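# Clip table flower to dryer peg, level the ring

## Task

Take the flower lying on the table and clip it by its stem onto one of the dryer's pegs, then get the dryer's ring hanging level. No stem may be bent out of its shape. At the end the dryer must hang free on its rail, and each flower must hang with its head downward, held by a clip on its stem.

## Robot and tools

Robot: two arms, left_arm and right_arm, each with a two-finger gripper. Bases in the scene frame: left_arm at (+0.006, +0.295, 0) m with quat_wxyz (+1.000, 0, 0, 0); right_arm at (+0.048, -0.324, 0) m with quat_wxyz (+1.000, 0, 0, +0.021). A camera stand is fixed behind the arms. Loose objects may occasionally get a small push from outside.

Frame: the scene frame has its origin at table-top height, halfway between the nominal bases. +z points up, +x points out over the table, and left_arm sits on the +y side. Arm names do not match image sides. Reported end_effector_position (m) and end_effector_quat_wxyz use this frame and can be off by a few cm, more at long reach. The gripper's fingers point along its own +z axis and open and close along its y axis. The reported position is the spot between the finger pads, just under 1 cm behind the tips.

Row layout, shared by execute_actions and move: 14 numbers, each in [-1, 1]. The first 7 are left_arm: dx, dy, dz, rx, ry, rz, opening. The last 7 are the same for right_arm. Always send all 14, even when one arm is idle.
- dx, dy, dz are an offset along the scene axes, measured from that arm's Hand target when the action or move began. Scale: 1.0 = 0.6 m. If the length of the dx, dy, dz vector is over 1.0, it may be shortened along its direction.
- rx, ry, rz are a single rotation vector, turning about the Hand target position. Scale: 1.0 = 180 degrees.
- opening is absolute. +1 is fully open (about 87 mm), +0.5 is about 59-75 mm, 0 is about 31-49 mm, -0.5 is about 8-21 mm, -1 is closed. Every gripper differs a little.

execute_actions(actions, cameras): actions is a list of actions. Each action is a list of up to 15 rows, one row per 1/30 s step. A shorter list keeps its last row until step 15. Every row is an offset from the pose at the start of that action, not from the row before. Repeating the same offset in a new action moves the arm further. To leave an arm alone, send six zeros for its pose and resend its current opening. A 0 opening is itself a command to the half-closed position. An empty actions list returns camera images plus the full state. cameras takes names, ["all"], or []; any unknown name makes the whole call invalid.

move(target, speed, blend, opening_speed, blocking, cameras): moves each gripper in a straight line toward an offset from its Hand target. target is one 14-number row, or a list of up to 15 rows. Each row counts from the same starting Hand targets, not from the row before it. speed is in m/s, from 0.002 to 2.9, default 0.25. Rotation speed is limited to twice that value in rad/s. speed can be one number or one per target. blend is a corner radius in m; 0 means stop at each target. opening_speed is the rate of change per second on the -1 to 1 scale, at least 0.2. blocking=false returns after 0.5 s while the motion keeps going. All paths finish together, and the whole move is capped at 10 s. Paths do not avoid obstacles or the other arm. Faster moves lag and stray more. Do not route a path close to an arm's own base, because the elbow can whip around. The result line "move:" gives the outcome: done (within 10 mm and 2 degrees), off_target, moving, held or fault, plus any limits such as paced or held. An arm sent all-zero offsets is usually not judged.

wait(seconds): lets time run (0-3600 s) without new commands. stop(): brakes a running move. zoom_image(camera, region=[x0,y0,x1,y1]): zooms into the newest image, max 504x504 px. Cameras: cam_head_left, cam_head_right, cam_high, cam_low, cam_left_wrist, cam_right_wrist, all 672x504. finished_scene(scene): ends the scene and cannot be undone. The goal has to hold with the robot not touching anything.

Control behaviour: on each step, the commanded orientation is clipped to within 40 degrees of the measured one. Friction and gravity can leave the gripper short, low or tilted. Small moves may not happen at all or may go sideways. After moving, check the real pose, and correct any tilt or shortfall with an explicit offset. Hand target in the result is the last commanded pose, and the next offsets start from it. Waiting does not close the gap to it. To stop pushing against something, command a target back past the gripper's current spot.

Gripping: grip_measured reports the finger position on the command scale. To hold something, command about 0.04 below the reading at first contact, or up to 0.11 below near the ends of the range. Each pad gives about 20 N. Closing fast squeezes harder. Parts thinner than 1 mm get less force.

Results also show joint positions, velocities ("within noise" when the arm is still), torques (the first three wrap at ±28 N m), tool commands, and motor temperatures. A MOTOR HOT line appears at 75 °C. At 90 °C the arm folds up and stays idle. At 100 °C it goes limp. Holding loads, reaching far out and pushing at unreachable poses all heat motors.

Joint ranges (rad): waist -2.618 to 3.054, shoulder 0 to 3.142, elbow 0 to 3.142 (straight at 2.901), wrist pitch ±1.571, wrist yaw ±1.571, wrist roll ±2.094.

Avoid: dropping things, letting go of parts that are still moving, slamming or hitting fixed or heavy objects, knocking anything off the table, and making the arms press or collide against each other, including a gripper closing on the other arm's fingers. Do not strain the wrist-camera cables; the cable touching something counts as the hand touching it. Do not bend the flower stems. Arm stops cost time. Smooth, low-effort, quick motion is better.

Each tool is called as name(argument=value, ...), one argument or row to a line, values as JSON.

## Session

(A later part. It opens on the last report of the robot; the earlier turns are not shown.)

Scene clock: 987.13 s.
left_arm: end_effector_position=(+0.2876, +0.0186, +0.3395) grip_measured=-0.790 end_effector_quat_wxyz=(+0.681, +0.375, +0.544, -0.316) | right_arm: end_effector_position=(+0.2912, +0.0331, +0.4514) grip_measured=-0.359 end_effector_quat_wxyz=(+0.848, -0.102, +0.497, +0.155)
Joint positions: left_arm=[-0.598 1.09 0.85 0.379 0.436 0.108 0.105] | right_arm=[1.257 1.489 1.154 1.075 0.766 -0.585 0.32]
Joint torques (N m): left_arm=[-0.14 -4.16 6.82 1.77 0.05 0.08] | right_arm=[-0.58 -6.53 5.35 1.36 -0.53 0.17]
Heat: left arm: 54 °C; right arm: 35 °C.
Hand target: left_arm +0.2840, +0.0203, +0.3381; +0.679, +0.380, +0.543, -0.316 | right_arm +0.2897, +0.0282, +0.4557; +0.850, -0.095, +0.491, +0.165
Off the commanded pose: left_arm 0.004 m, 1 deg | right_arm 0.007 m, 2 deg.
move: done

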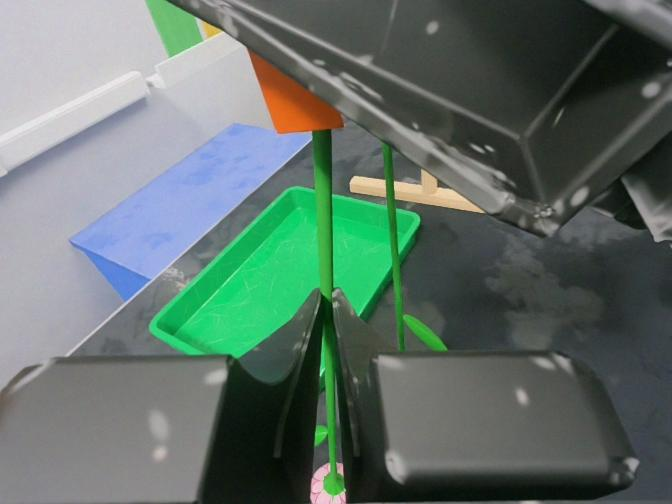

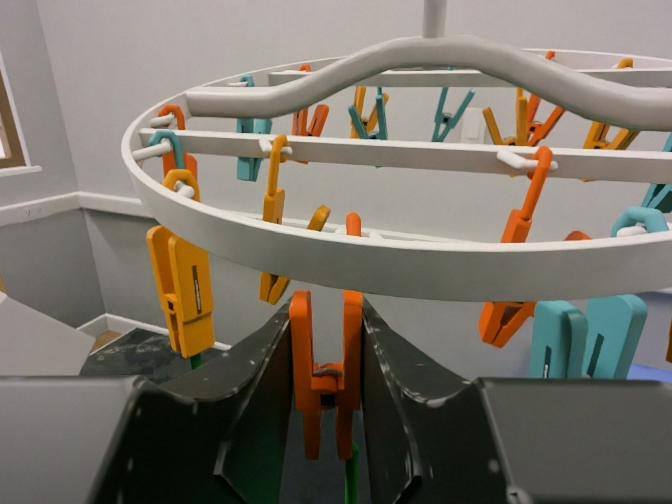

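move(
  target=[
    [0, 0, -0.022, 0, 0, 0, -0.92, 0, 0, 0, 0, 0, 0, -0.6],
    [-0.0042, 0.0112, -0.022, 0, 0, 0, -0.92, 0, 0, 0, 0, 0, 0, -0.6],
  ],
  speed=0.04,
  cameras=["cam_left_wrist", "cam_right_wrist"],
)

zoom_image(
  camera="cam_right_wrist",
  region=[270, 344, 430, 504],
)

zoom_image(
  camera="cam_left_wrist",
  region=[240, 0, 440, 150],
)

Scene clock: 1049.73 s.
left_arm: end_effector_position=(+0.2847, +0.0248, +0.3278) grip_measured=-0.790 end_effector_quat_wxyz=(+0.681, +0.375, +0.544, -0.315) | right_arm: end_effector_position=(+0.2912, +0.0331, +0.4514) grip_measured=-0.359 end_effector_quat_wxyz=(+0.848, -0.102, +0.497, +0.155)
Joint positions: left_arm=[-0.583 1.065 0.791 0.414 0.449 0.108 0.105] | right_arm=[1.257 1.489 1.154 1.075 0.766 -0.585 0.32]
Joint torques (N m): left_arm=[0.4 -4.03 6.6 1.8 0.16 0.02] | right_arm=[-0.58 -6.54 5.35 1.36 -0.53 0.17]
Heat: left arm: 50 °C; right arm: 35 °C.
Hand target: left_arm +0.2814, +0.0271, +0.3251; +0.679, +0.380, +0.542, -0.316 | right_arm +0.2897, +0.0282, +0.4557; +0.850, -0.095, +0.491, +0.165
Off the commanded pose: left_arm 0.005 m, 1 deg | right_arm 0.007 m, 2 deg.
move: done

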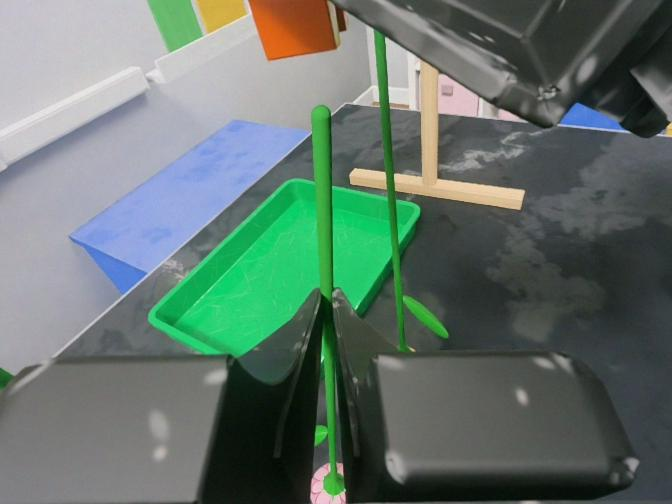

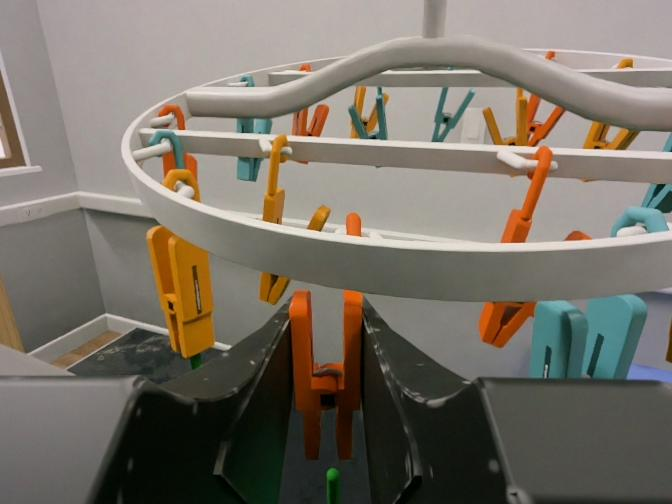

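Scaled by 3.150 from the camera's image (finer frame: 960x720).

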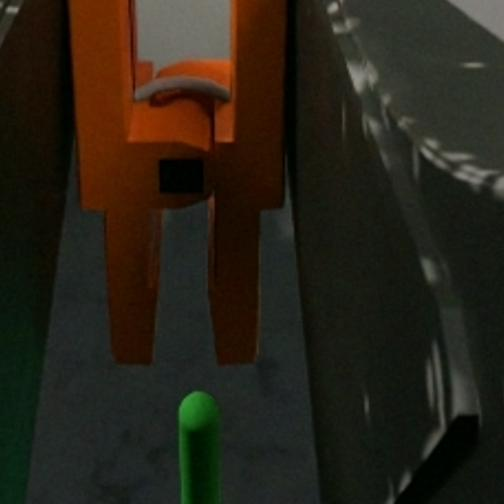

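Scaled by 2.520 from the camera's image (finer frame: 960x720).

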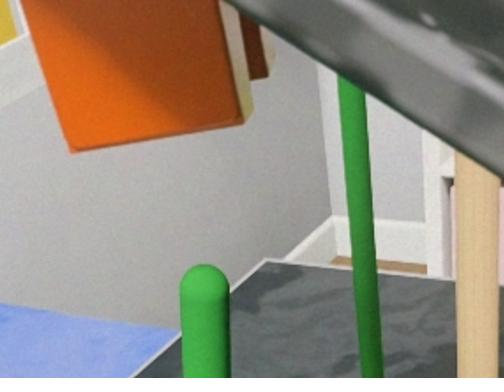

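move(
  target=[-0.001, 0.0032, 0.014, 0, 0, 0, -0.92, 0, 0, 0, 0, 0, 0, -0.6],
  speed=0.04,
  cameras=["cam_right_wrist"],
)

zoom_image(
  camera="cam_right_wrist",
  region=[270, 344, 430, 504],
)

Scene clock: 1060.70 s.
left_arm: end_effector_position=(+0.2838, +0.0270, +0.3236) grip_measured=-0.790 end_effector_quat_wxyz=(+0.674, +0.376, +0.552, -0.315) | right_arm: end_effector_position=(+0.2912, +0.0331, +0.4514) grip_measured=-0.359 end_effector_quat_wxyz=(+0.848, -0.102, +0.497, +0.155)
Joint positions: left_arm=[-0.577 1.057 0.791 0.385 0.456 0.108 0.105] | right_arm=[1.257 1.489 1.154 1.075 0.766 -0.585 0.32]
Joint torques (N m): left_arm=[0.35 -4.04 9.01 1.68 0.14 -0.03] | right_arm=[-0.58 -6.54 5.35 1.36 -0.54 0.17]
Heat: left arm: 50 °C; right arm: 36 °C.
Hand target: left_arm +0.2809, +0.0290, +0.3334; +0.679, +0.380, +0.542, -0.316 | right_arm +0.2897, +0.0282, +0.4557; +0.850, -0.095, +0.491, +0.165
Off the commanded pose: left_arm 0.011 m, 1 deg | right_arm 0.007 m, 2 deg.
move: off_target (left_arm)

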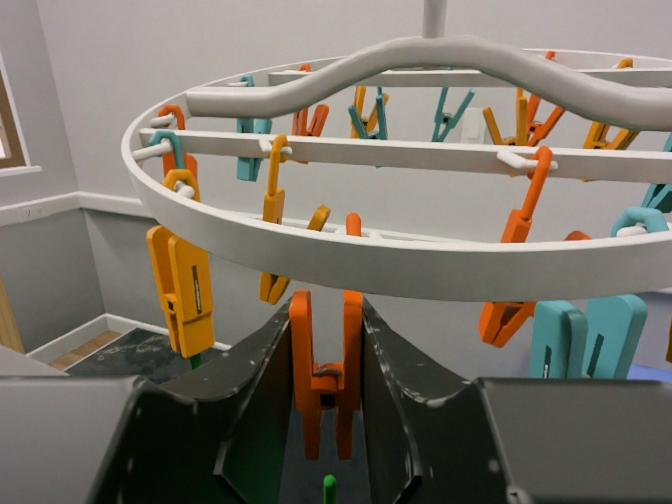

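Scaled by 3.150 from the camera's image (finer frame: 960x720).

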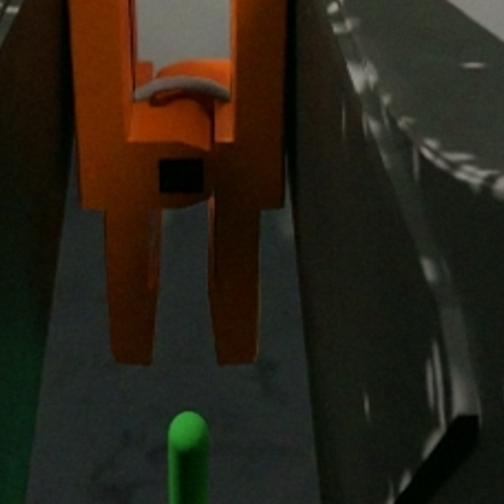

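move(
  target=[-0.0, 0.001, 0.02, 0, 0, 0, -0.92, 0, 0, 0, 0, 0, 0, -0.6],
  speed=0.04,
  cameras=["cam_right_wrist", "cam_left_wrist"],
)

zoom_image(
  camera="cam_right_wrist",
  region=[270, 344, 430, 504],
)

Scene clock: 1066.33 s.
left_arm: end_effector_position=(+0.2840, +0.0274, +0.3288) grip_measured=-0.790 end_effector_quat_wxyz=(+0.669, +0.377, +0.557, -0.315) | right_arm: end_effector_position=(+0.2912, +0.0331, +0.4514) grip_measured=-0.359 end_effector_quat_wxyz=(+0.848, -0.102, +0.497, +0.155)
Joint positions: left_arm=[-0.575 1.057 0.825 0.338 0.458 0.108 0.105] | right_arm=[1.257 1.489 1.154 1.075 0.766 -0.585 0.32]
Joint torques (N m): left_arm=[0.2 -3.99 10.1 1.79 0.14 0.07] | right_arm=[-0.59 -6.53 5.35 1.36 -0.54 0.17]
Heat: left arm: 51 °C; right arm: 36 °C.
Hand target: left_arm +0.2808, +0.0295, +0.3452; +0.679, +0.380, +0.543, -0.316 | right_arm +0.2897, +0.0282, +0.4557; +0.850, -0.095, +0.491, +0.165
Off the commanded pose: left_arm 0.017 m, 2 deg | right_arm 0.007 m, 2 deg.
move: off_target (left_arm)
Images, in order (width x height): cam_left_wrist 672x504, cam_right_wrist 672x504.

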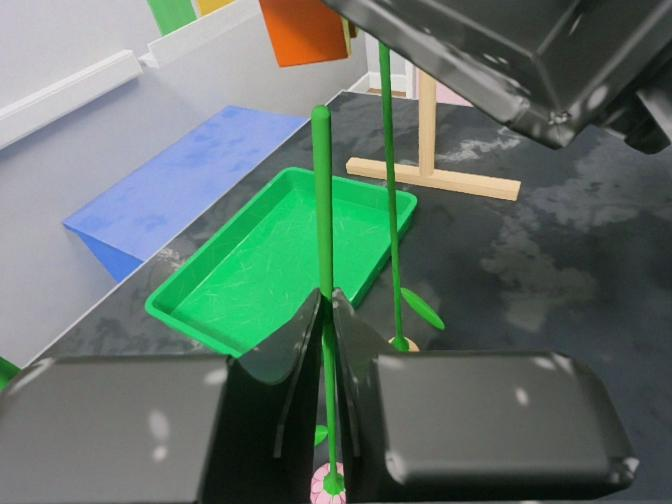

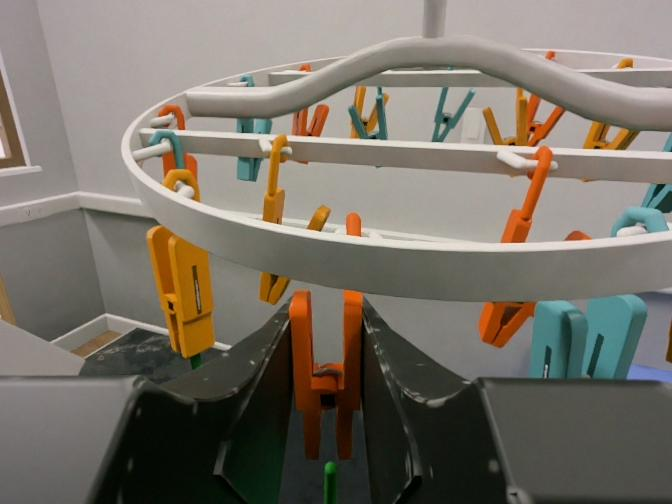

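Scaled by 3.150 from the camera's image (finer frame: 960x720).

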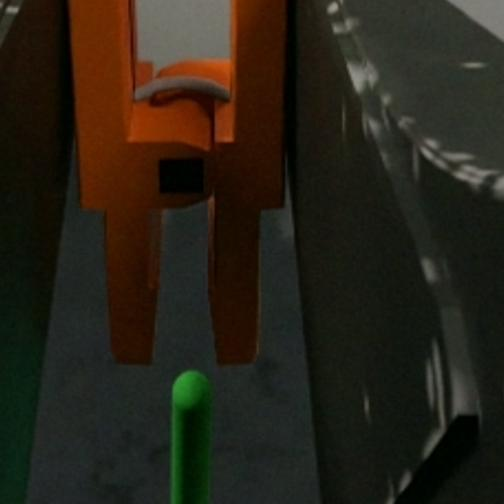

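move(
  target=[-0.001, 0.0032, 0.007, 0, 0, 0, -0.92, 0, 0, 0, 0, 0, 0, -0.6],
  speed=0.04,
  cameras=["cam_right_wrist"],
)

zoom_image(
  camera="cam_right_wrist",
  region=[270, 344, 430, 504],
)

Scene clock: 1078.60 s.
left_arm: end_effector_position=(+0.2832, +0.0297, +0.3346) grip_measured=-0.790 end_effector_quat_wxyz=(+0.671, +0.377, +0.556, -0.315) | right_arm: end_effector_position=(+0.2912, +0.0331, +0.4514) grip_measured=-0.359 end_effector_quat_wxyz=(+0.848, -0.102, +0.497, +0.155)
Joint positions: left_arm=[-0.568 1.049 0.84 0.318 0.464 0.108 0.105] | right_arm=[1.257 1.489 1.154 1.075 0.766 -0.585 0.32]
Joint torques (N m): left_arm=[0.34 -3.79 10.09 1.74 0.15 0.01] | right_arm=[-0.58 -6.54 5.35 1.36 -0.54 0.17]
Heat: left arm: 53 °C; right arm: 36 °C.
Hand target: left_arm +0.2803, +0.0315, +0.3496; +0.679, +0.380, +0.543, -0.316 | right_arm +0.2897, +0.0282, +0.4557; +0.850, -0.095, +0.491, +0.165
Off the commanded pose: left_arm 0.015 m, 2 deg | right_arm 0.007 m, 2 deg.
move: off_target (left_arm)

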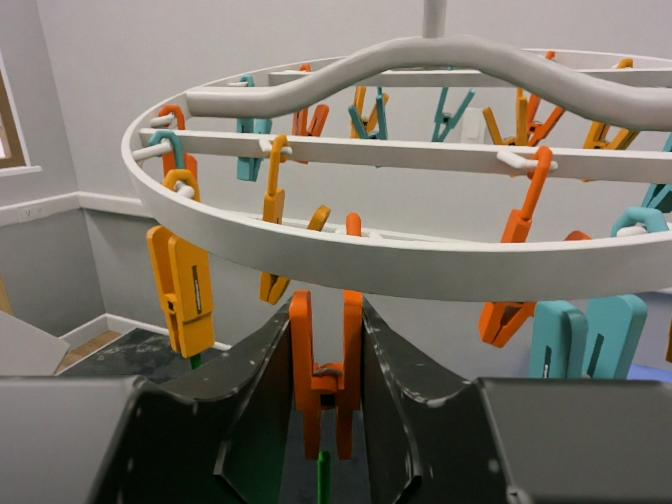

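Scaled by 3.150 from the camera's image (finer frame: 960x720).

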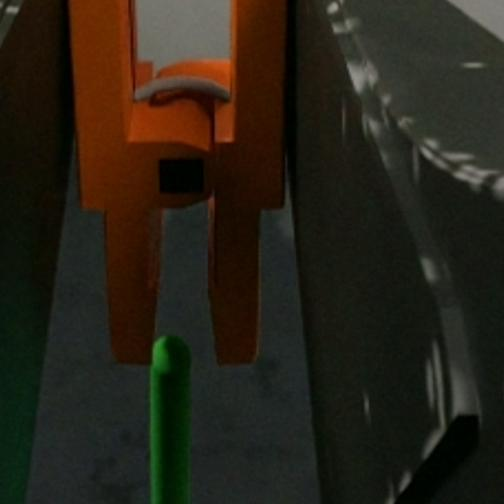

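move(
  target=[0.001, -0.0025, 0.002, 0, 0, 0, -0.92, 0, 0, 0, 0, 0, 0, -0.6],
  speed=0.04,
  cameras=["cam_right_wrist"],
)

zoom_image(
  camera="cam_right_wrist",
  region=[270, 344, 430, 504],
)

Scene clock: 1086.40 s.
left_arm: end_effector_position=(+0.2832, +0.0297, +0.3374) grip_measured=-0.790 end_effector_quat_wxyz=(+0.672, +0.377, +0.554, -0.315) | right_arm: end_effector_position=(+0.2912, +0.0331, +0.4514) grip_measured=-0.359 end_effector_quat_wxyz=(+0.848, -0.102, +0.497, +0.155)
Joint positions: left_arm=[-0.568 1.049 0.847 0.315 0.464 0.108 0.105] | right_arm=[1.257 1.489 1.154 1.075 0.766 -0.585 0.32]
Joint torques (N m): left_arm=[0.12 -3.41 10.37 1.72 0.14 0] | right_arm=[-0.59 -6.54 5.35 1.36 -0.53 0.17]
Heat: left arm: 53 °C; right arm: 36 °C.
Hand target: left_arm +0.2809, +0.0300, +0.3508; +0.679, +0.380, +0.543, -0.316 | right_arm +0.2897, +0.0282, +0.4557; +0.850, -0.095, +0.491, +0.165
Off the commanded pose: left_arm 0.014 m, 2 deg | right_arm 0.007 m, 2 deg.
move: off_target (left_arm)

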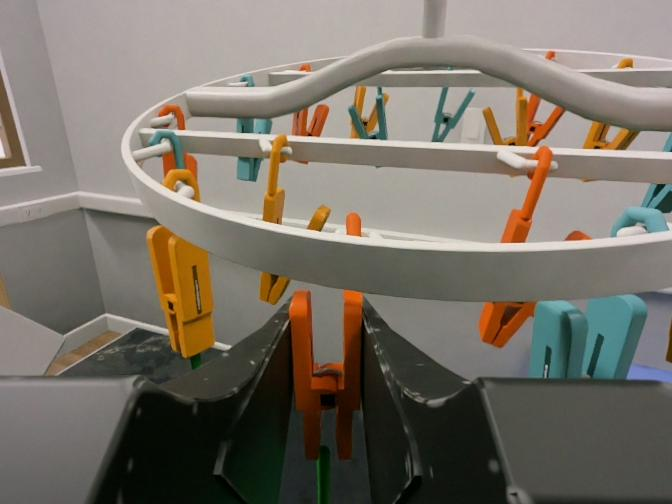

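Scaled by 3.150 from the camera's image (finer frame: 960x720).

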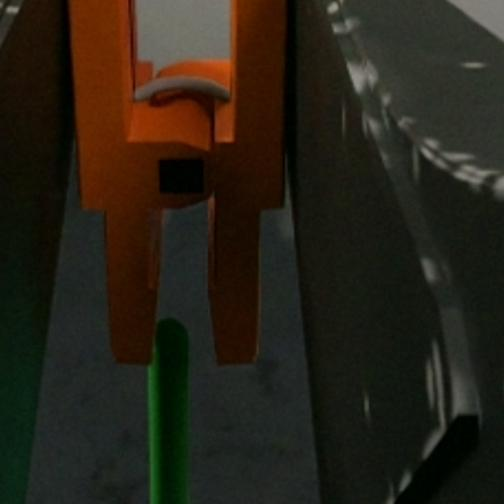

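move(
  target=[0.001, -0.0035, -0.001, 0, 0, 0, -0.92, 0, 0, 0, 0, 0, 0, -0.6],
  speed=0.04,
  cameras=["cam_right_wrist"],
)

zoom_image(
  camera="cam_right_wrist",
  region=[270, 344, 430, 504],
)

Scene clock: 1094.77 s.
left_arm: end_effector_position=(+0.2832, +0.0297, +0.3374) grip_measured=-0.790 end_effector_quat_wxyz=(+0.672, +0.377, +0.554, -0.315) | right_arm: end_effector_position=(+0.2912, +0.0331, +0.4514) grip_measured=-0.359 end_effector_quat_wxyz=(+0.848, -0.102, +0.497, +0.155)
Joint positions: left_arm=[-0.568 1.049 0.847 0.315 0.464 0.108 0.105] | right_arm=[1.257 1.489 1.154 1.075 0.766 -0.585 0.32]
Joint torques (N m): left_arm=[-0.34 -2.62 10.17 1.79 0.06 -0.01] | right_arm=[-0.59 -6.54 5.37 1.36 -0.53 0.17]
Heat: left arm: 54 °C; right arm: 36 °C.
Hand target: left_arm +0.2815, +0.0279, +0.3502; +0.679, +0.380, +0.543, -0.316 | right_arm +0.2897, +0.0282, +0.4557; +0.850, -0.095, +0.491, +0.165
Off the commanded pose: left_arm 0.013 m, 2 deg | right_arm 0.007 m, 2 deg.
move: off_target (left_arm)

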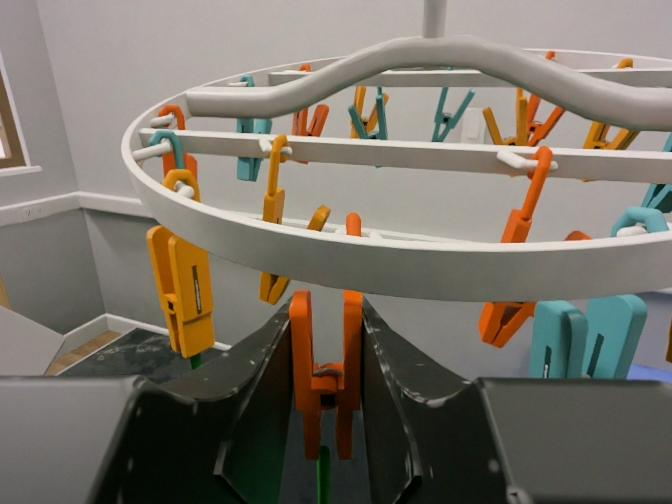

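Scaled by 3.150 from the camera's image (finer frame: 960x720).

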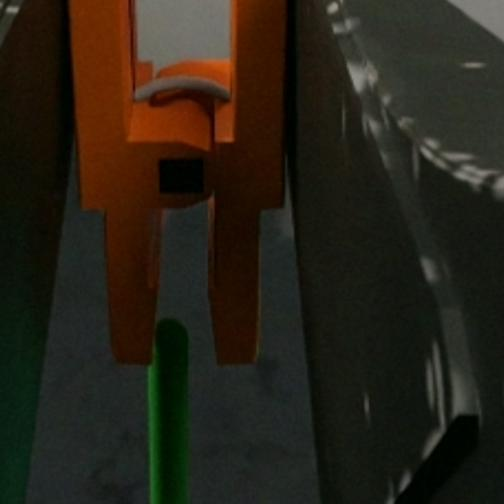

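move(
  target=[0.001, -0.003, 0.0, 0, 0, 0, -0.92, 0, 0, 0, 0, 0, 0, -0.6],
  speed=0.04,
  cameras=["cam_right_wrist"],
)

zoom_image(
  camera="cam_right_wrist",
  region=[270, 344, 430, 504],
)

Scene clock: 1102.73 s.
left_arm: end_effector_position=(+0.2821, +0.0285, +0.3374) grip_measured=-0.790 end_effector_quat_wxyz=(+0.671, +0.378, +0.553, -0.316) | right_arm: end_effector_position=(+0.2912, +0.0331, +0.4514) grip_measured=-0.359 end_effector_quat_wxyz=(+0.848, -0.102, +0.497, +0.155)
Joint positions: left_arm=[-0.573 1.049 0.847 0.315 0.464 0.108 0.105] | right_arm=[1.257 1.489 1.154 1.075 0.766 -0.585 0.32]
Joint torques (N m): left_arm=[-0.44 -2.17 10.39 1.79 -0.01 -0.05] | right_arm=[-0.58 -6.54 5.37 1.36 -0.53 0.17]
Motor temperatures (°C): left_arm=[25 27 55 39 25 27 24] | right_arm=[24 36 34 33 23 23 25]
Heat: left arm: 55 °C; right arm: 36 °C.
Hand target: left_arm +0.2821, +0.0261, +0.3502; +0.679, +0.380, +0.542, -0.316 | right_arm +0.2897, +0.0282, +0.4557; +0.850, -0.095, +0.491, +0.165
Off the commanded pose: left_arm 0.013 m, 2 deg | right_arm 0.007 m, 2 deg.
move: off_target (left_arm)

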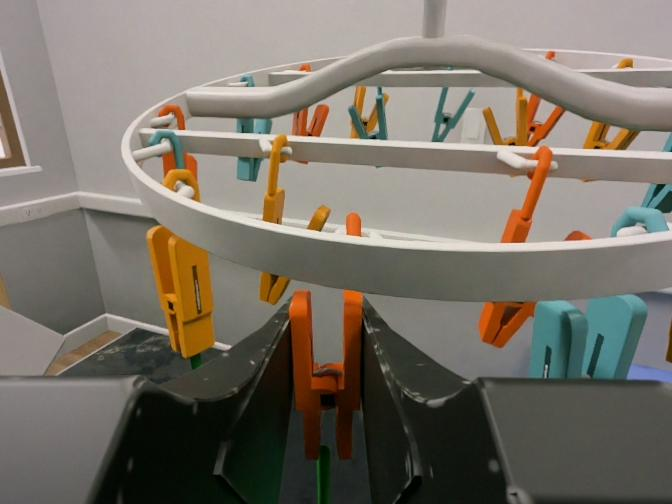

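Scaled by 3.150 from the camera's image (finer frame: 960x720).

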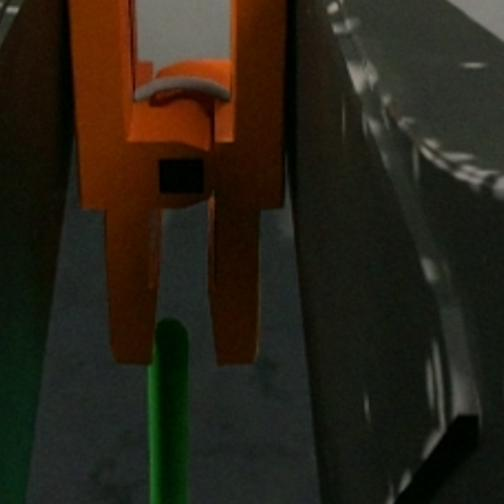

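move(
  target=[0.0005, -0.001, 0.005, 0, 0, 0, -0.92, 0, 0, 0, 0, 0, 0, -0.6],
  speed=0.03,
  cameras=["cam_right_wrist"],
)

zoom_image(
  camera="cam_right_wrist",
  region=[270, 344, 430, 504],
)

Scene clock: 1115.47 s.
left_arm: end_effector_position=(+0.2815, +0.0280, +0.3432) grip_measured=-0.790 end_effector_quat_wxyz=(+0.674, +0.378, +0.550, -0.317) | right_arm: end_effector_position=(+0.2911, +0.0332, +0.4515) grip_measured=-0.359 end_effector_quat_wxyz=(+0.848, -0.102, +0.496, +0.156)
Joint positions: left_arm=[-0.574 1.049 0.863 0.309 0.464 0.108 0.105] | right_arm=[1.257 1.489 1.154 1.075 0.765 -0.585 0.32]
Joint torques (N m): left_arm=[-0.58 -1.94 10.41 1.8 -0.07 0.01] | right_arm=[-0.58 -6.52 5.38 1.37 -0.53 0.15]
Motor temperatures (°C): left_arm=[25 27 56 39 25 27 24] | right_arm=[24 36 34 33 23 23 25]
Heat: left arm: 56 °C; right arm: 36 °C.
Hand target: left_arm +0.2824, +0.0254, +0.3532; +0.679, +0.380, +0.542, -0.316 | right_arm +0.2898, +0.0283, +0.4555; +0.850, -0.095, +0.491, +0.165
Off the commanded pose: left_arm 0.010 m, 1 deg | right_arm 0.007 m, 1 deg.
move: done

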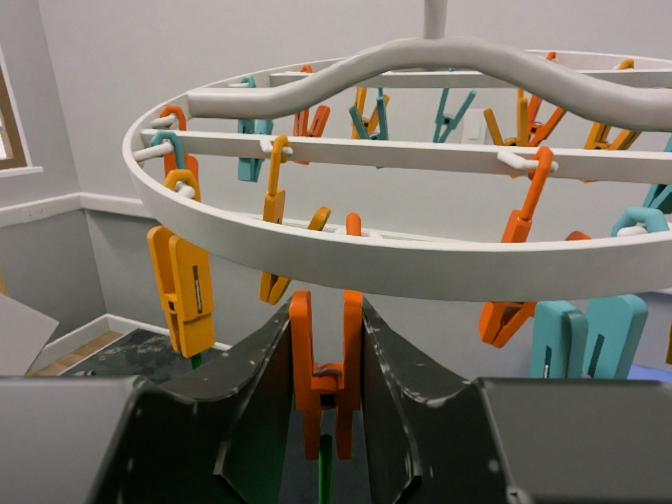

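Scaled by 3.150 from the camera's image (finer frame: 960x720).

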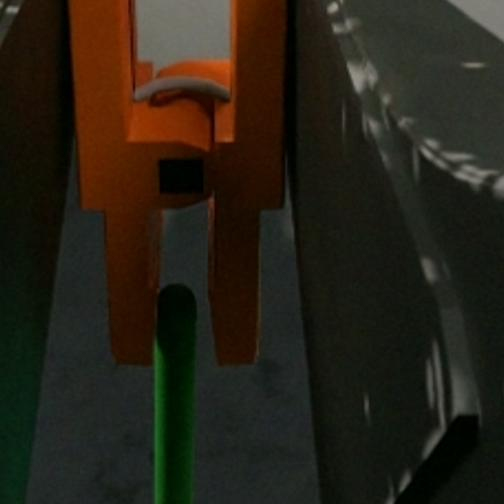

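move(
  target=[0.0, -0.001, 0.007, 0, 0, 0, -0.92, 0, 0, 0, 0, 0, 0, -0.6],
  speed=0.03,
  cameras=["cam_right_wrist", "cam_left_wrist"],
)

zoom_image(
  camera="cam_right_wrist",
  region=[270, 344, 430, 504],
)

Scene clock: 1123.57 s.
left_arm: end_effector_position=(+0.2813, +0.0282, +0.3490) grip_measured=-0.790 end_effector_quat_wxyz=(+0.675, +0.378, +0.548, -0.317) | right_arm: end_effector_position=(+0.2910, +0.0334, +0.4516) grip_measured=-0.359 end_effector_quat_wxyz=(+0.848, -0.102, +0.496, +0.157)
Joint positions: left_arm=[-0.574 1.049 0.881 0.294 0.464 0.108 0.105] | right_arm=[1.257 1.489 1.154 1.075 0.764 -0.584 0.32]
Joint torques (N m): left_arm=[-0.77 -1.52 10.11 1.81 -0.07 0.05] | right_arm=[-0.59 -6.52 5.37 1.36 -0.52 0.15]
Motor temperatures (°C): left_arm=[25 27 55 39 25 27 24] | right_arm=[24 36 34 33 23 23 25]
Heat: left arm: 55 °C; right arm: 36 °C.
Hand target: left_arm +0.2824, +0.0249, +0.3573; +0.679, +0.380, +0.543, -0.316 | right_arm +0.2897, +0.0283, +0.4555; +0.850, -0.095, +0.491, +0.165
Off the commanded pose: left_arm 0.009 m, 1 deg | right_arm 0.007 m, 1 deg.
move: done
Images, in order (width x height): cam_left_wrist 672x504, cam_right_wrist 672x504.

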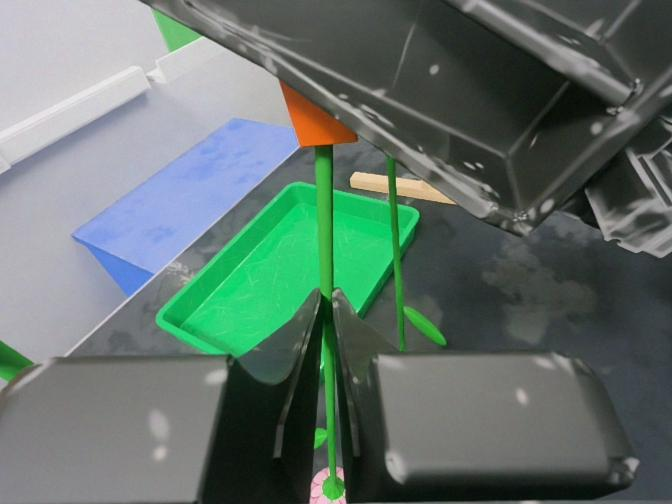

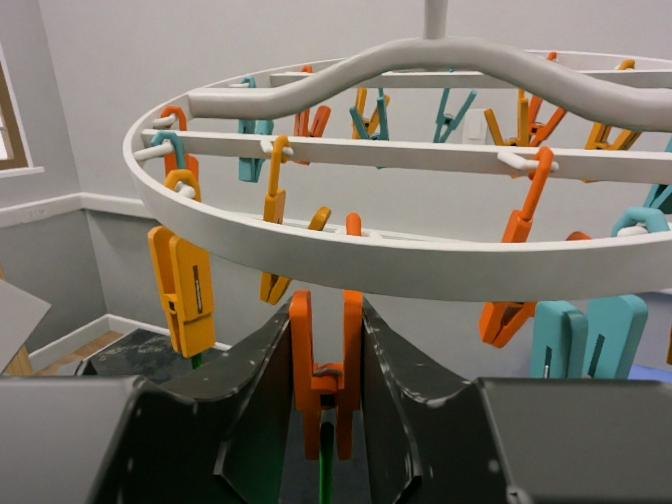

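Scaled by 3.150 from the camera's image (finer frame: 960x720).

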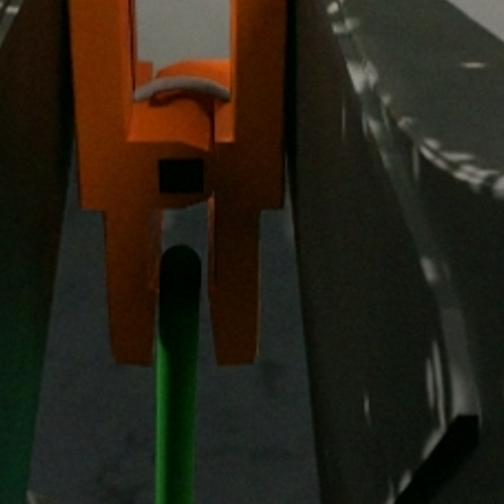

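move(
  target=[0, 0, 0, 0, 0, 0, -0.92, 0, 0, 0, 0, 0, 0, -0.03],
  opening_speed=0.3,
  cameras=["cam_right_wrist"],
)

zoom_image(
  camera="cam_right_wrist",
  region=[250, 280, 410, 480],
)

Scene clock: 1132.83 s.
left_arm: end_effector_position=(+0.2813, +0.0282, +0.3489) grip_measured=-0.790 end_effector_quat_wxyz=(+0.675, +0.378, +0.548, -0.317) | right_arm: end_effector_position=(+0.2910, +0.0334, +0.4516) grip_measured=-0.031 end_effector_quat_wxyz=(+0.848, -0.102, +0.496, +0.157)
Joint positions: left_arm=[-0.574 1.049 0.881 0.294 0.464 0.108 0.105] | right_arm=[1.257 1.489 1.154 1.075 0.764 -0.583 0.485]
Joint torques (N m): left_arm=[-0.77 -1.81 10.24 1.75 -0.1 -0.05] | right_arm=[-0.58 -6.52 5.37 1.36 -0.52 0.14]
Motor temperatures (°C): left_arm=[25 27 57 39 25 27 24] | right_arm=[24 36 34 33 23 23 25]
Heat: left arm: 57 °C; right arm: 36 °C.
Hand target: left_arm +0.2824, +0.0248, +0.3572; +0.679, +0.380, +0.543, -0.316 | right_arm +0.2898, +0.0283, +0.4555; +0.850, -0.095, +0.491, +0.165
Off the commanded pose: left_arm 0.009 m, 1 deg | right_arm 0.007 m, 1 deg.
move: done

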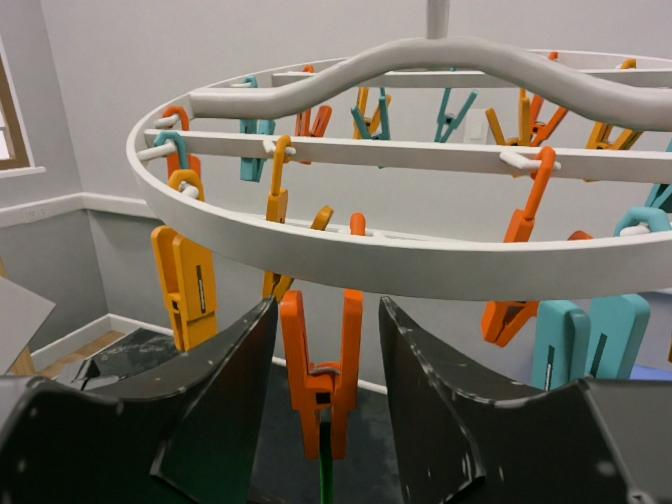

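Scaled by 2.520 from the camera's image (finer frame: 960x720).

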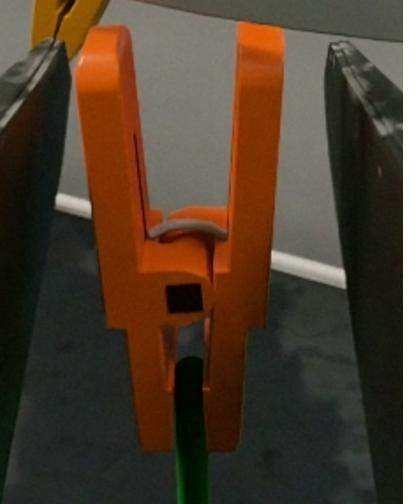

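move(
  target=[
    [0, 0, 0, 0, 0, 0, -0.92, -0.05, -0.02, -0.01, 0, 0, 0, 0.06],
    [0, 0, 0, 0, 0, 0, -0.92, -0.19, -0.076, -0.06, 0, 0, 0, 0.06],
  ],
  speed=0.1,
  blend=0.02,
  cameras=["cam_left_wrist", "cam_right_wrist"],
)

zoom_image(
  camera="cam_left_wrist",
  region=[236, 0, 436, 150],
)

Scene clock: 1162.20 s.
left_arm: end_effector_position=(+0.2813, +0.0282, +0.3489) grip_measured=-0.790 end_effector_quat_wxyz=(+0.675, +0.378, +0.548, -0.317) | right_arm: end_effector_position=(+0.1752, -0.0009, +0.4113) grip_measured=+0.060 end_effector_quat_wxyz=(+0.840, -0.157, +0.498, +0.150)
Joint positions: left_arm=[-0.574 1.049 0.881 0.294 0.464 0.108 0.105] | right_arm=[1.652 1.353 0.856 1.466 0.986 -1.011 0.53]
Joint torques (N m): left_arm=[-0.8 -1.48 10.29 1.79 -0.03 0.02] | right_arm=[0.24 -5.16 4.92 1.92 -0.41 -0.02]
Motor temperatures (°C): left_arm=[25 27 59 39 25 27 24] | right_arm=[24 35 34 33 23 23 24]
Heat: left arm: 59 °C; right arm: 35 °C.
Hand target: left_arm +0.2824, +0.0248, +0.3572; +0.679, +0.380, +0.543, -0.316 | right_arm +0.1757, -0.0172, +0.4195; +0.850, -0.095, +0.491, +0.165
Off the commanded pose: left_arm 0.009 m, 1 deg | right_arm 0.018 m, 7 deg.
joint sent to its limit (right arm) — joint 4 (wrist pitch), upper limit. The joint targets are off in orientation, not in position.
move: off_target (right_arm); blend cut to 0.0165 m at target 1

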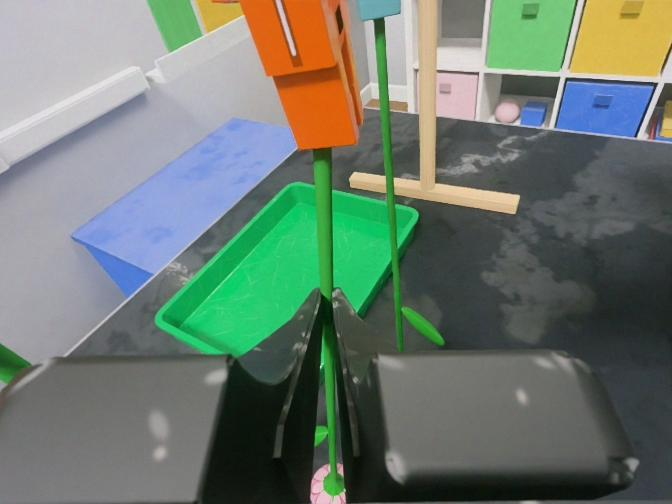

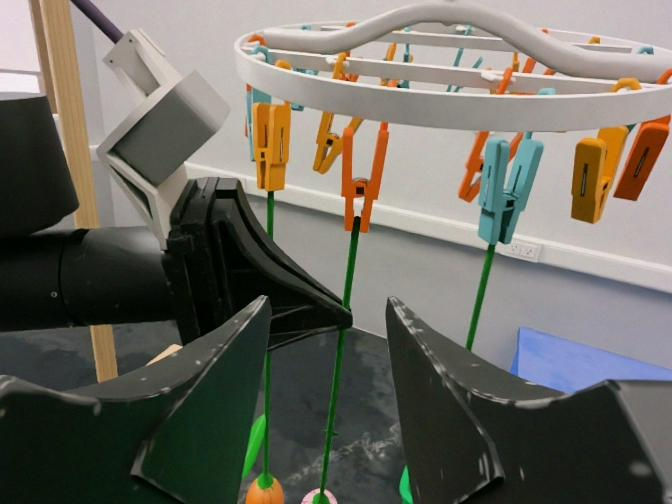

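Scaled by 2.520 from the camera's image (finer frame: 960x720).

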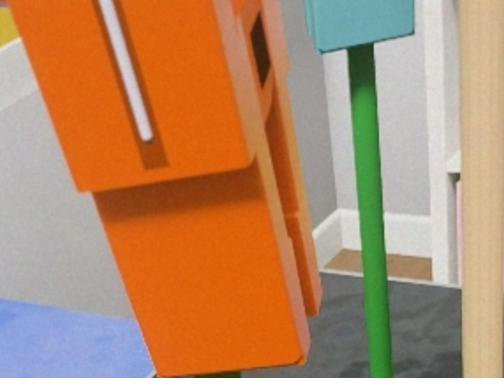

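move(
  target=[0, 0, 0, 0, 0, 0, -0.1, 0, 0, 0, 0, 0, 0, 0.06],
  opening_speed=0.3,
  cameras=["cam_left_wrist", "cam_right_wrist", "cam_high"],
)

Scene clock: 1191.77 s.
left_arm: end_effector_position=(+0.2813, +0.0282, +0.3489) grip_measured=-0.101 end_effector_quat_wxyz=(+0.675, +0.378, +0.548, -0.317) | right_arm: end_effector_position=(+0.1752, -0.0010, +0.4113) grip_measured=+0.060 end_effector_quat_wxyz=(+0.840, -0.157, +0.498, +0.150)
Joint positions: left_arm=[-0.574 1.049 0.881 0.294 0.464 0.108 0.45] | right_arm=[1.652 1.353 0.856 1.466 0.987 -1.012 0.53]
Joint torques (N m): left_arm=[-0.77 -1.52 10.24 1.74 -0.03 0.01] | right_arm=[0.25 -5.18 4.9 1.92 -0.4 -0.01]
Motor temperatures (°C): left_arm=[25 26 60 39 25 27 24] | right_arm=[24 34 34 33 23 23 24]
Heat: left arm: 60 °C; right arm: 34 °C.
Hand target: left_arm +0.2824, +0.0248, +0.3572; +0.679, +0.380, +0.543, -0.316 | right_arm +0.1757, -0.0173, +0.4195; +0.850, -0.095, +0.491, +0.165
Off the commanded pose: left_arm 0.009 m, 1 deg | right_arm 0.018 m, 7 deg.
joint sent to its limit (right arm) — joint 4 (wrist pitch), upper limit. The joint targets are off in orientation, not in position.
move: done
Images, in order (width x height): cam_high 672x504, cam_left_wrist 672x504, cam_right_wrist 672x504.

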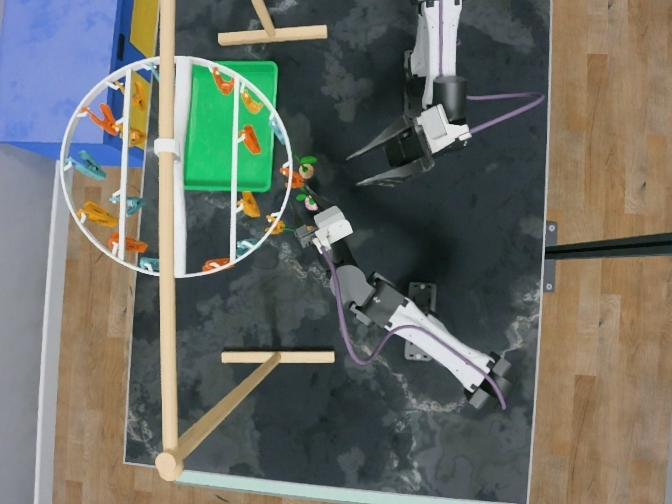

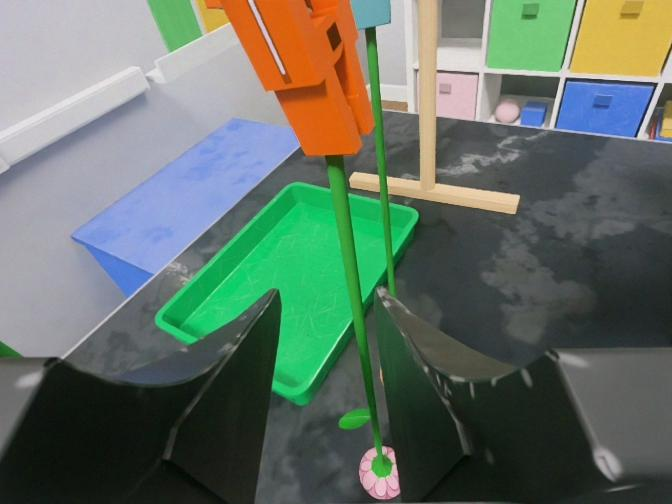

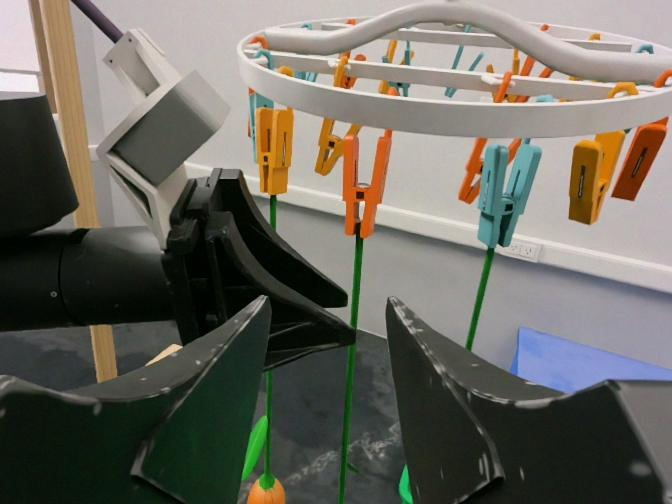

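move(
  target=[
    [-0.022, 0.01, 0.0, 0, 0, 0, -0.1, 0, 0, 0, 0, 0, 0, 0.06],
    [-0.135, 0.19, -0.02, 0, 0, 0, -0.1, 0, 0, 0, 0, 0, 0, 0.06],
  ],
  speed=0.1,
  blend=0.008,
  cameras=["cam_left_wrist", "cam_right_wrist", "cam_high", "cam_low"],
)

Scene clock: 1209.17 s.
left_arm: end_effector_position=(+0.2040, +0.1394, +0.3494) grip_measured=-0.100 end_effector_quat_wxyz=(+0.683, +0.378, +0.542, -0.310) | right_arm: end_effector_position=(+0.1752, -0.0010, +0.4113) grip_measured=+0.060 end_effector_quat_wxyz=(+0.840, -0.157, +0.498, +0.150)
Joint positions: left_arm=[-0.056 0.556 0.717 0.062 0.966 -0.003 0.45] | right_arm=[1.652 1.353 0.856 1.466 0.987 -1.012 0.53]
Joint torques (N m): left_arm=[0.06 0.36 5.41 1.55 0.05 -0.15] | right_arm=[0.25 -5.19 4.9 1.92 -0.4 -0.01]
Motor temperatures (°C): left_arm=[25 26 59 39 25 27 24] | right_arm=[24 34 34 33 23 23 23]
Heat: left arm: 59 °C; right arm: 34 °C.
Hand target: left_arm +0.2013, +0.1389, +0.3453; +0.679, +0.380, +0.542, -0.316 | right_arm +0.1757, -0.0173, +0.4195; +0.850, -0.095, +0.491, +0.165
Off the commanded pose: left_arm 0.005 m, 1 deg | right_arm 0.018 m, 7 deg.
joint sent to its limit (right arm) — joint 4 (wrist pitch), upper limit. The joint targets are off in orientation, not in position.
move: done; blend cut to 0.0071 m at target 1
Images, in order (width x height): cam_high 672x504, cam_low 672x504, cam_left_wrist 672x504, cam_right_wrist 672x504.

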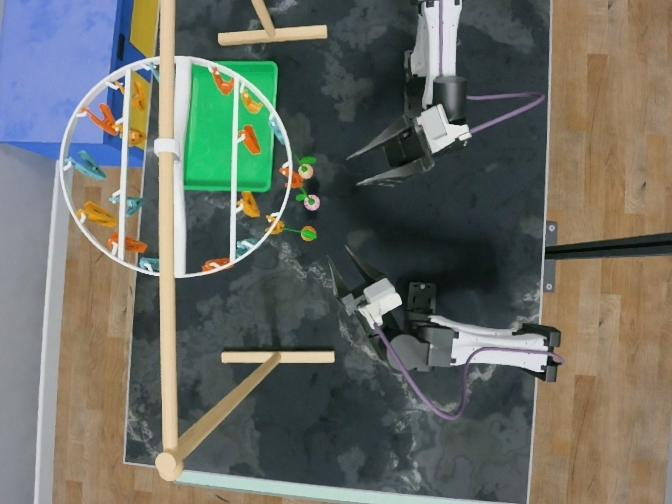

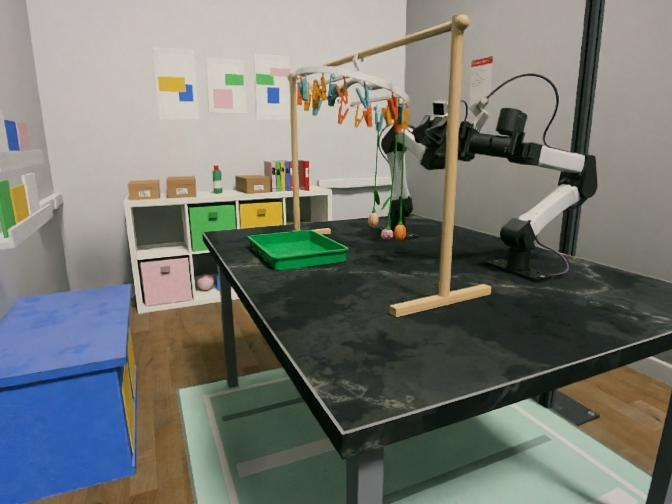

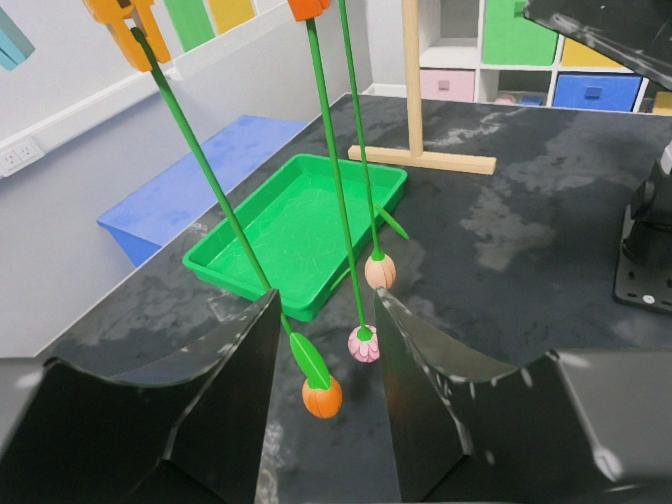

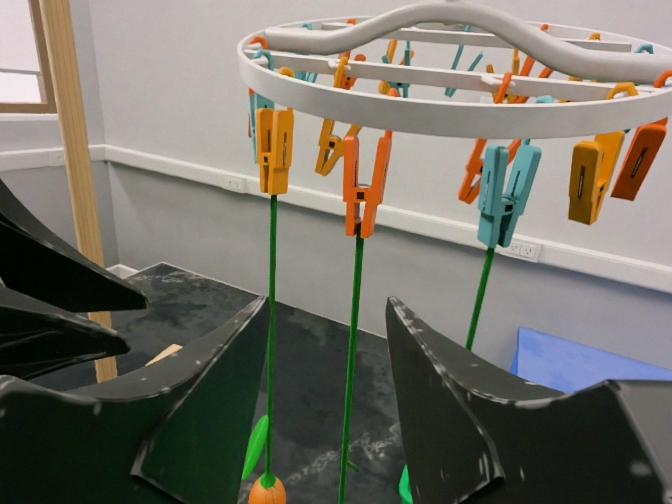

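zoom_image(
  camera="cam_low",
  region=[270, 40, 430, 140],
)

Scaled by 3.150 from the camera's image (finer frame: 960x720).

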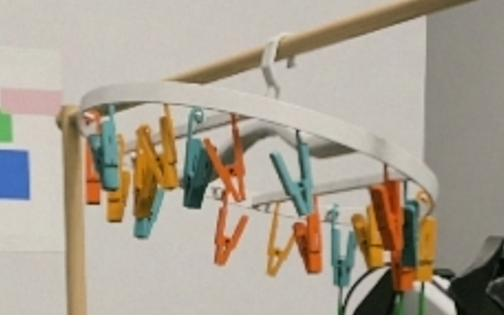

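move(
  target=[0.2262, 0.1785, 0.2045, 0.0077, 0.0678, -0.0202, -1, 0, 0, 0, 0, 0, 0, 0.06],
  speed=0.15,
  cameras=["cam_left_wrist", "cam_right_wrist", "cam_high"],
)

Scene clock: 1295.50 s.
left_arm: end_effector_position=(+0.3367, +0.2447, +0.4667) grip_measured=-0.999 end_effector_quat_wxyz=(+0.609, +0.359, +0.601, -0.373) | right_arm: end_effector_position=(+0.1752, -0.0010, +0.4113) grip_measured=+0.060 end_effector_quat_wxyz=(+0.840, -0.157, +0.498, +0.150)
Joint positions: left_arm=[0.401 1.396 1.627 0 1.487 -0.243 0] | right_arm=[1.652 1.353 0.856 1.466 0.987 -1.012 0.53]
Joint torques (N m): left_arm=[0.1 -2.99 8.42 1.08 0.09 0.16] | right_arm=[0.25 -5.18 4.9 1.92 -0.39 -0.01]
Motor temperatures (°C): left_arm=[25 26 50 38 25 27 23] | right_arm=[24 33 34 34 23 23 23]
Heat: left arm: 50 °C; right arm: 34 °C.
Hand target: left_arm +0.3371, +0.2460, +0.4680; +0.603, +0.369, +0.603, -0.370 | right_arm +0.1757, -0.0173, +0.4195; +0.850, -0.095, +0.491, +0.165
Off the commanded pose: left_arm 0.002 m, 1 deg | right_arm 0.018 m, 7 deg.
joint sent to its limit (right arm) — joint 4 (wrist pitch), upper limit. The joint targets are off in orientation, not in position.
move: done
Images, in order (width x height): cam_high 672x504, cam_left_wrist 672x504, cam_right_wrist 672x504.

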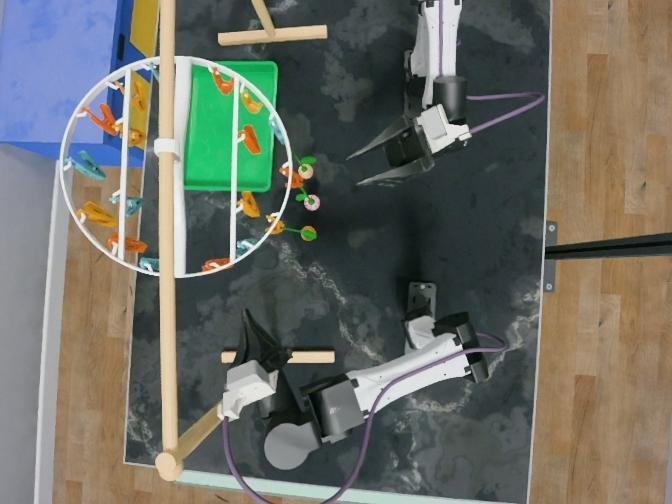

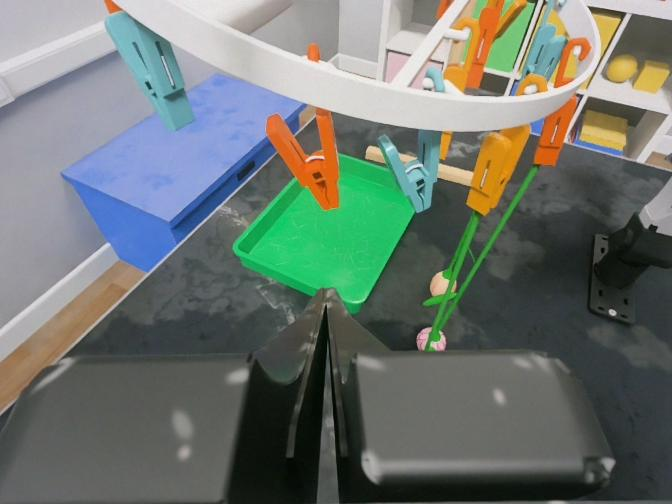

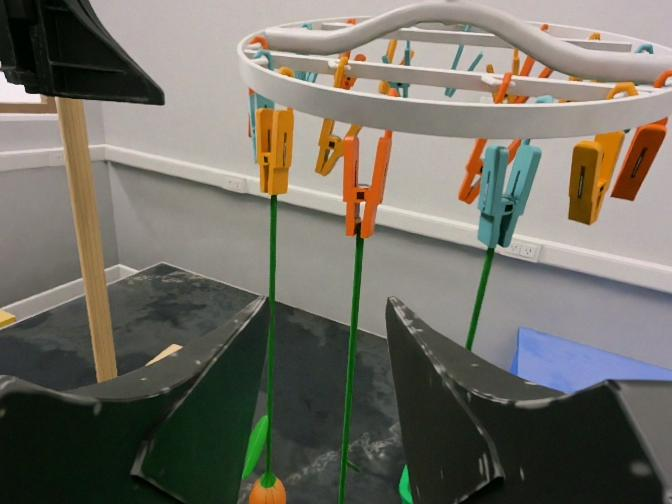

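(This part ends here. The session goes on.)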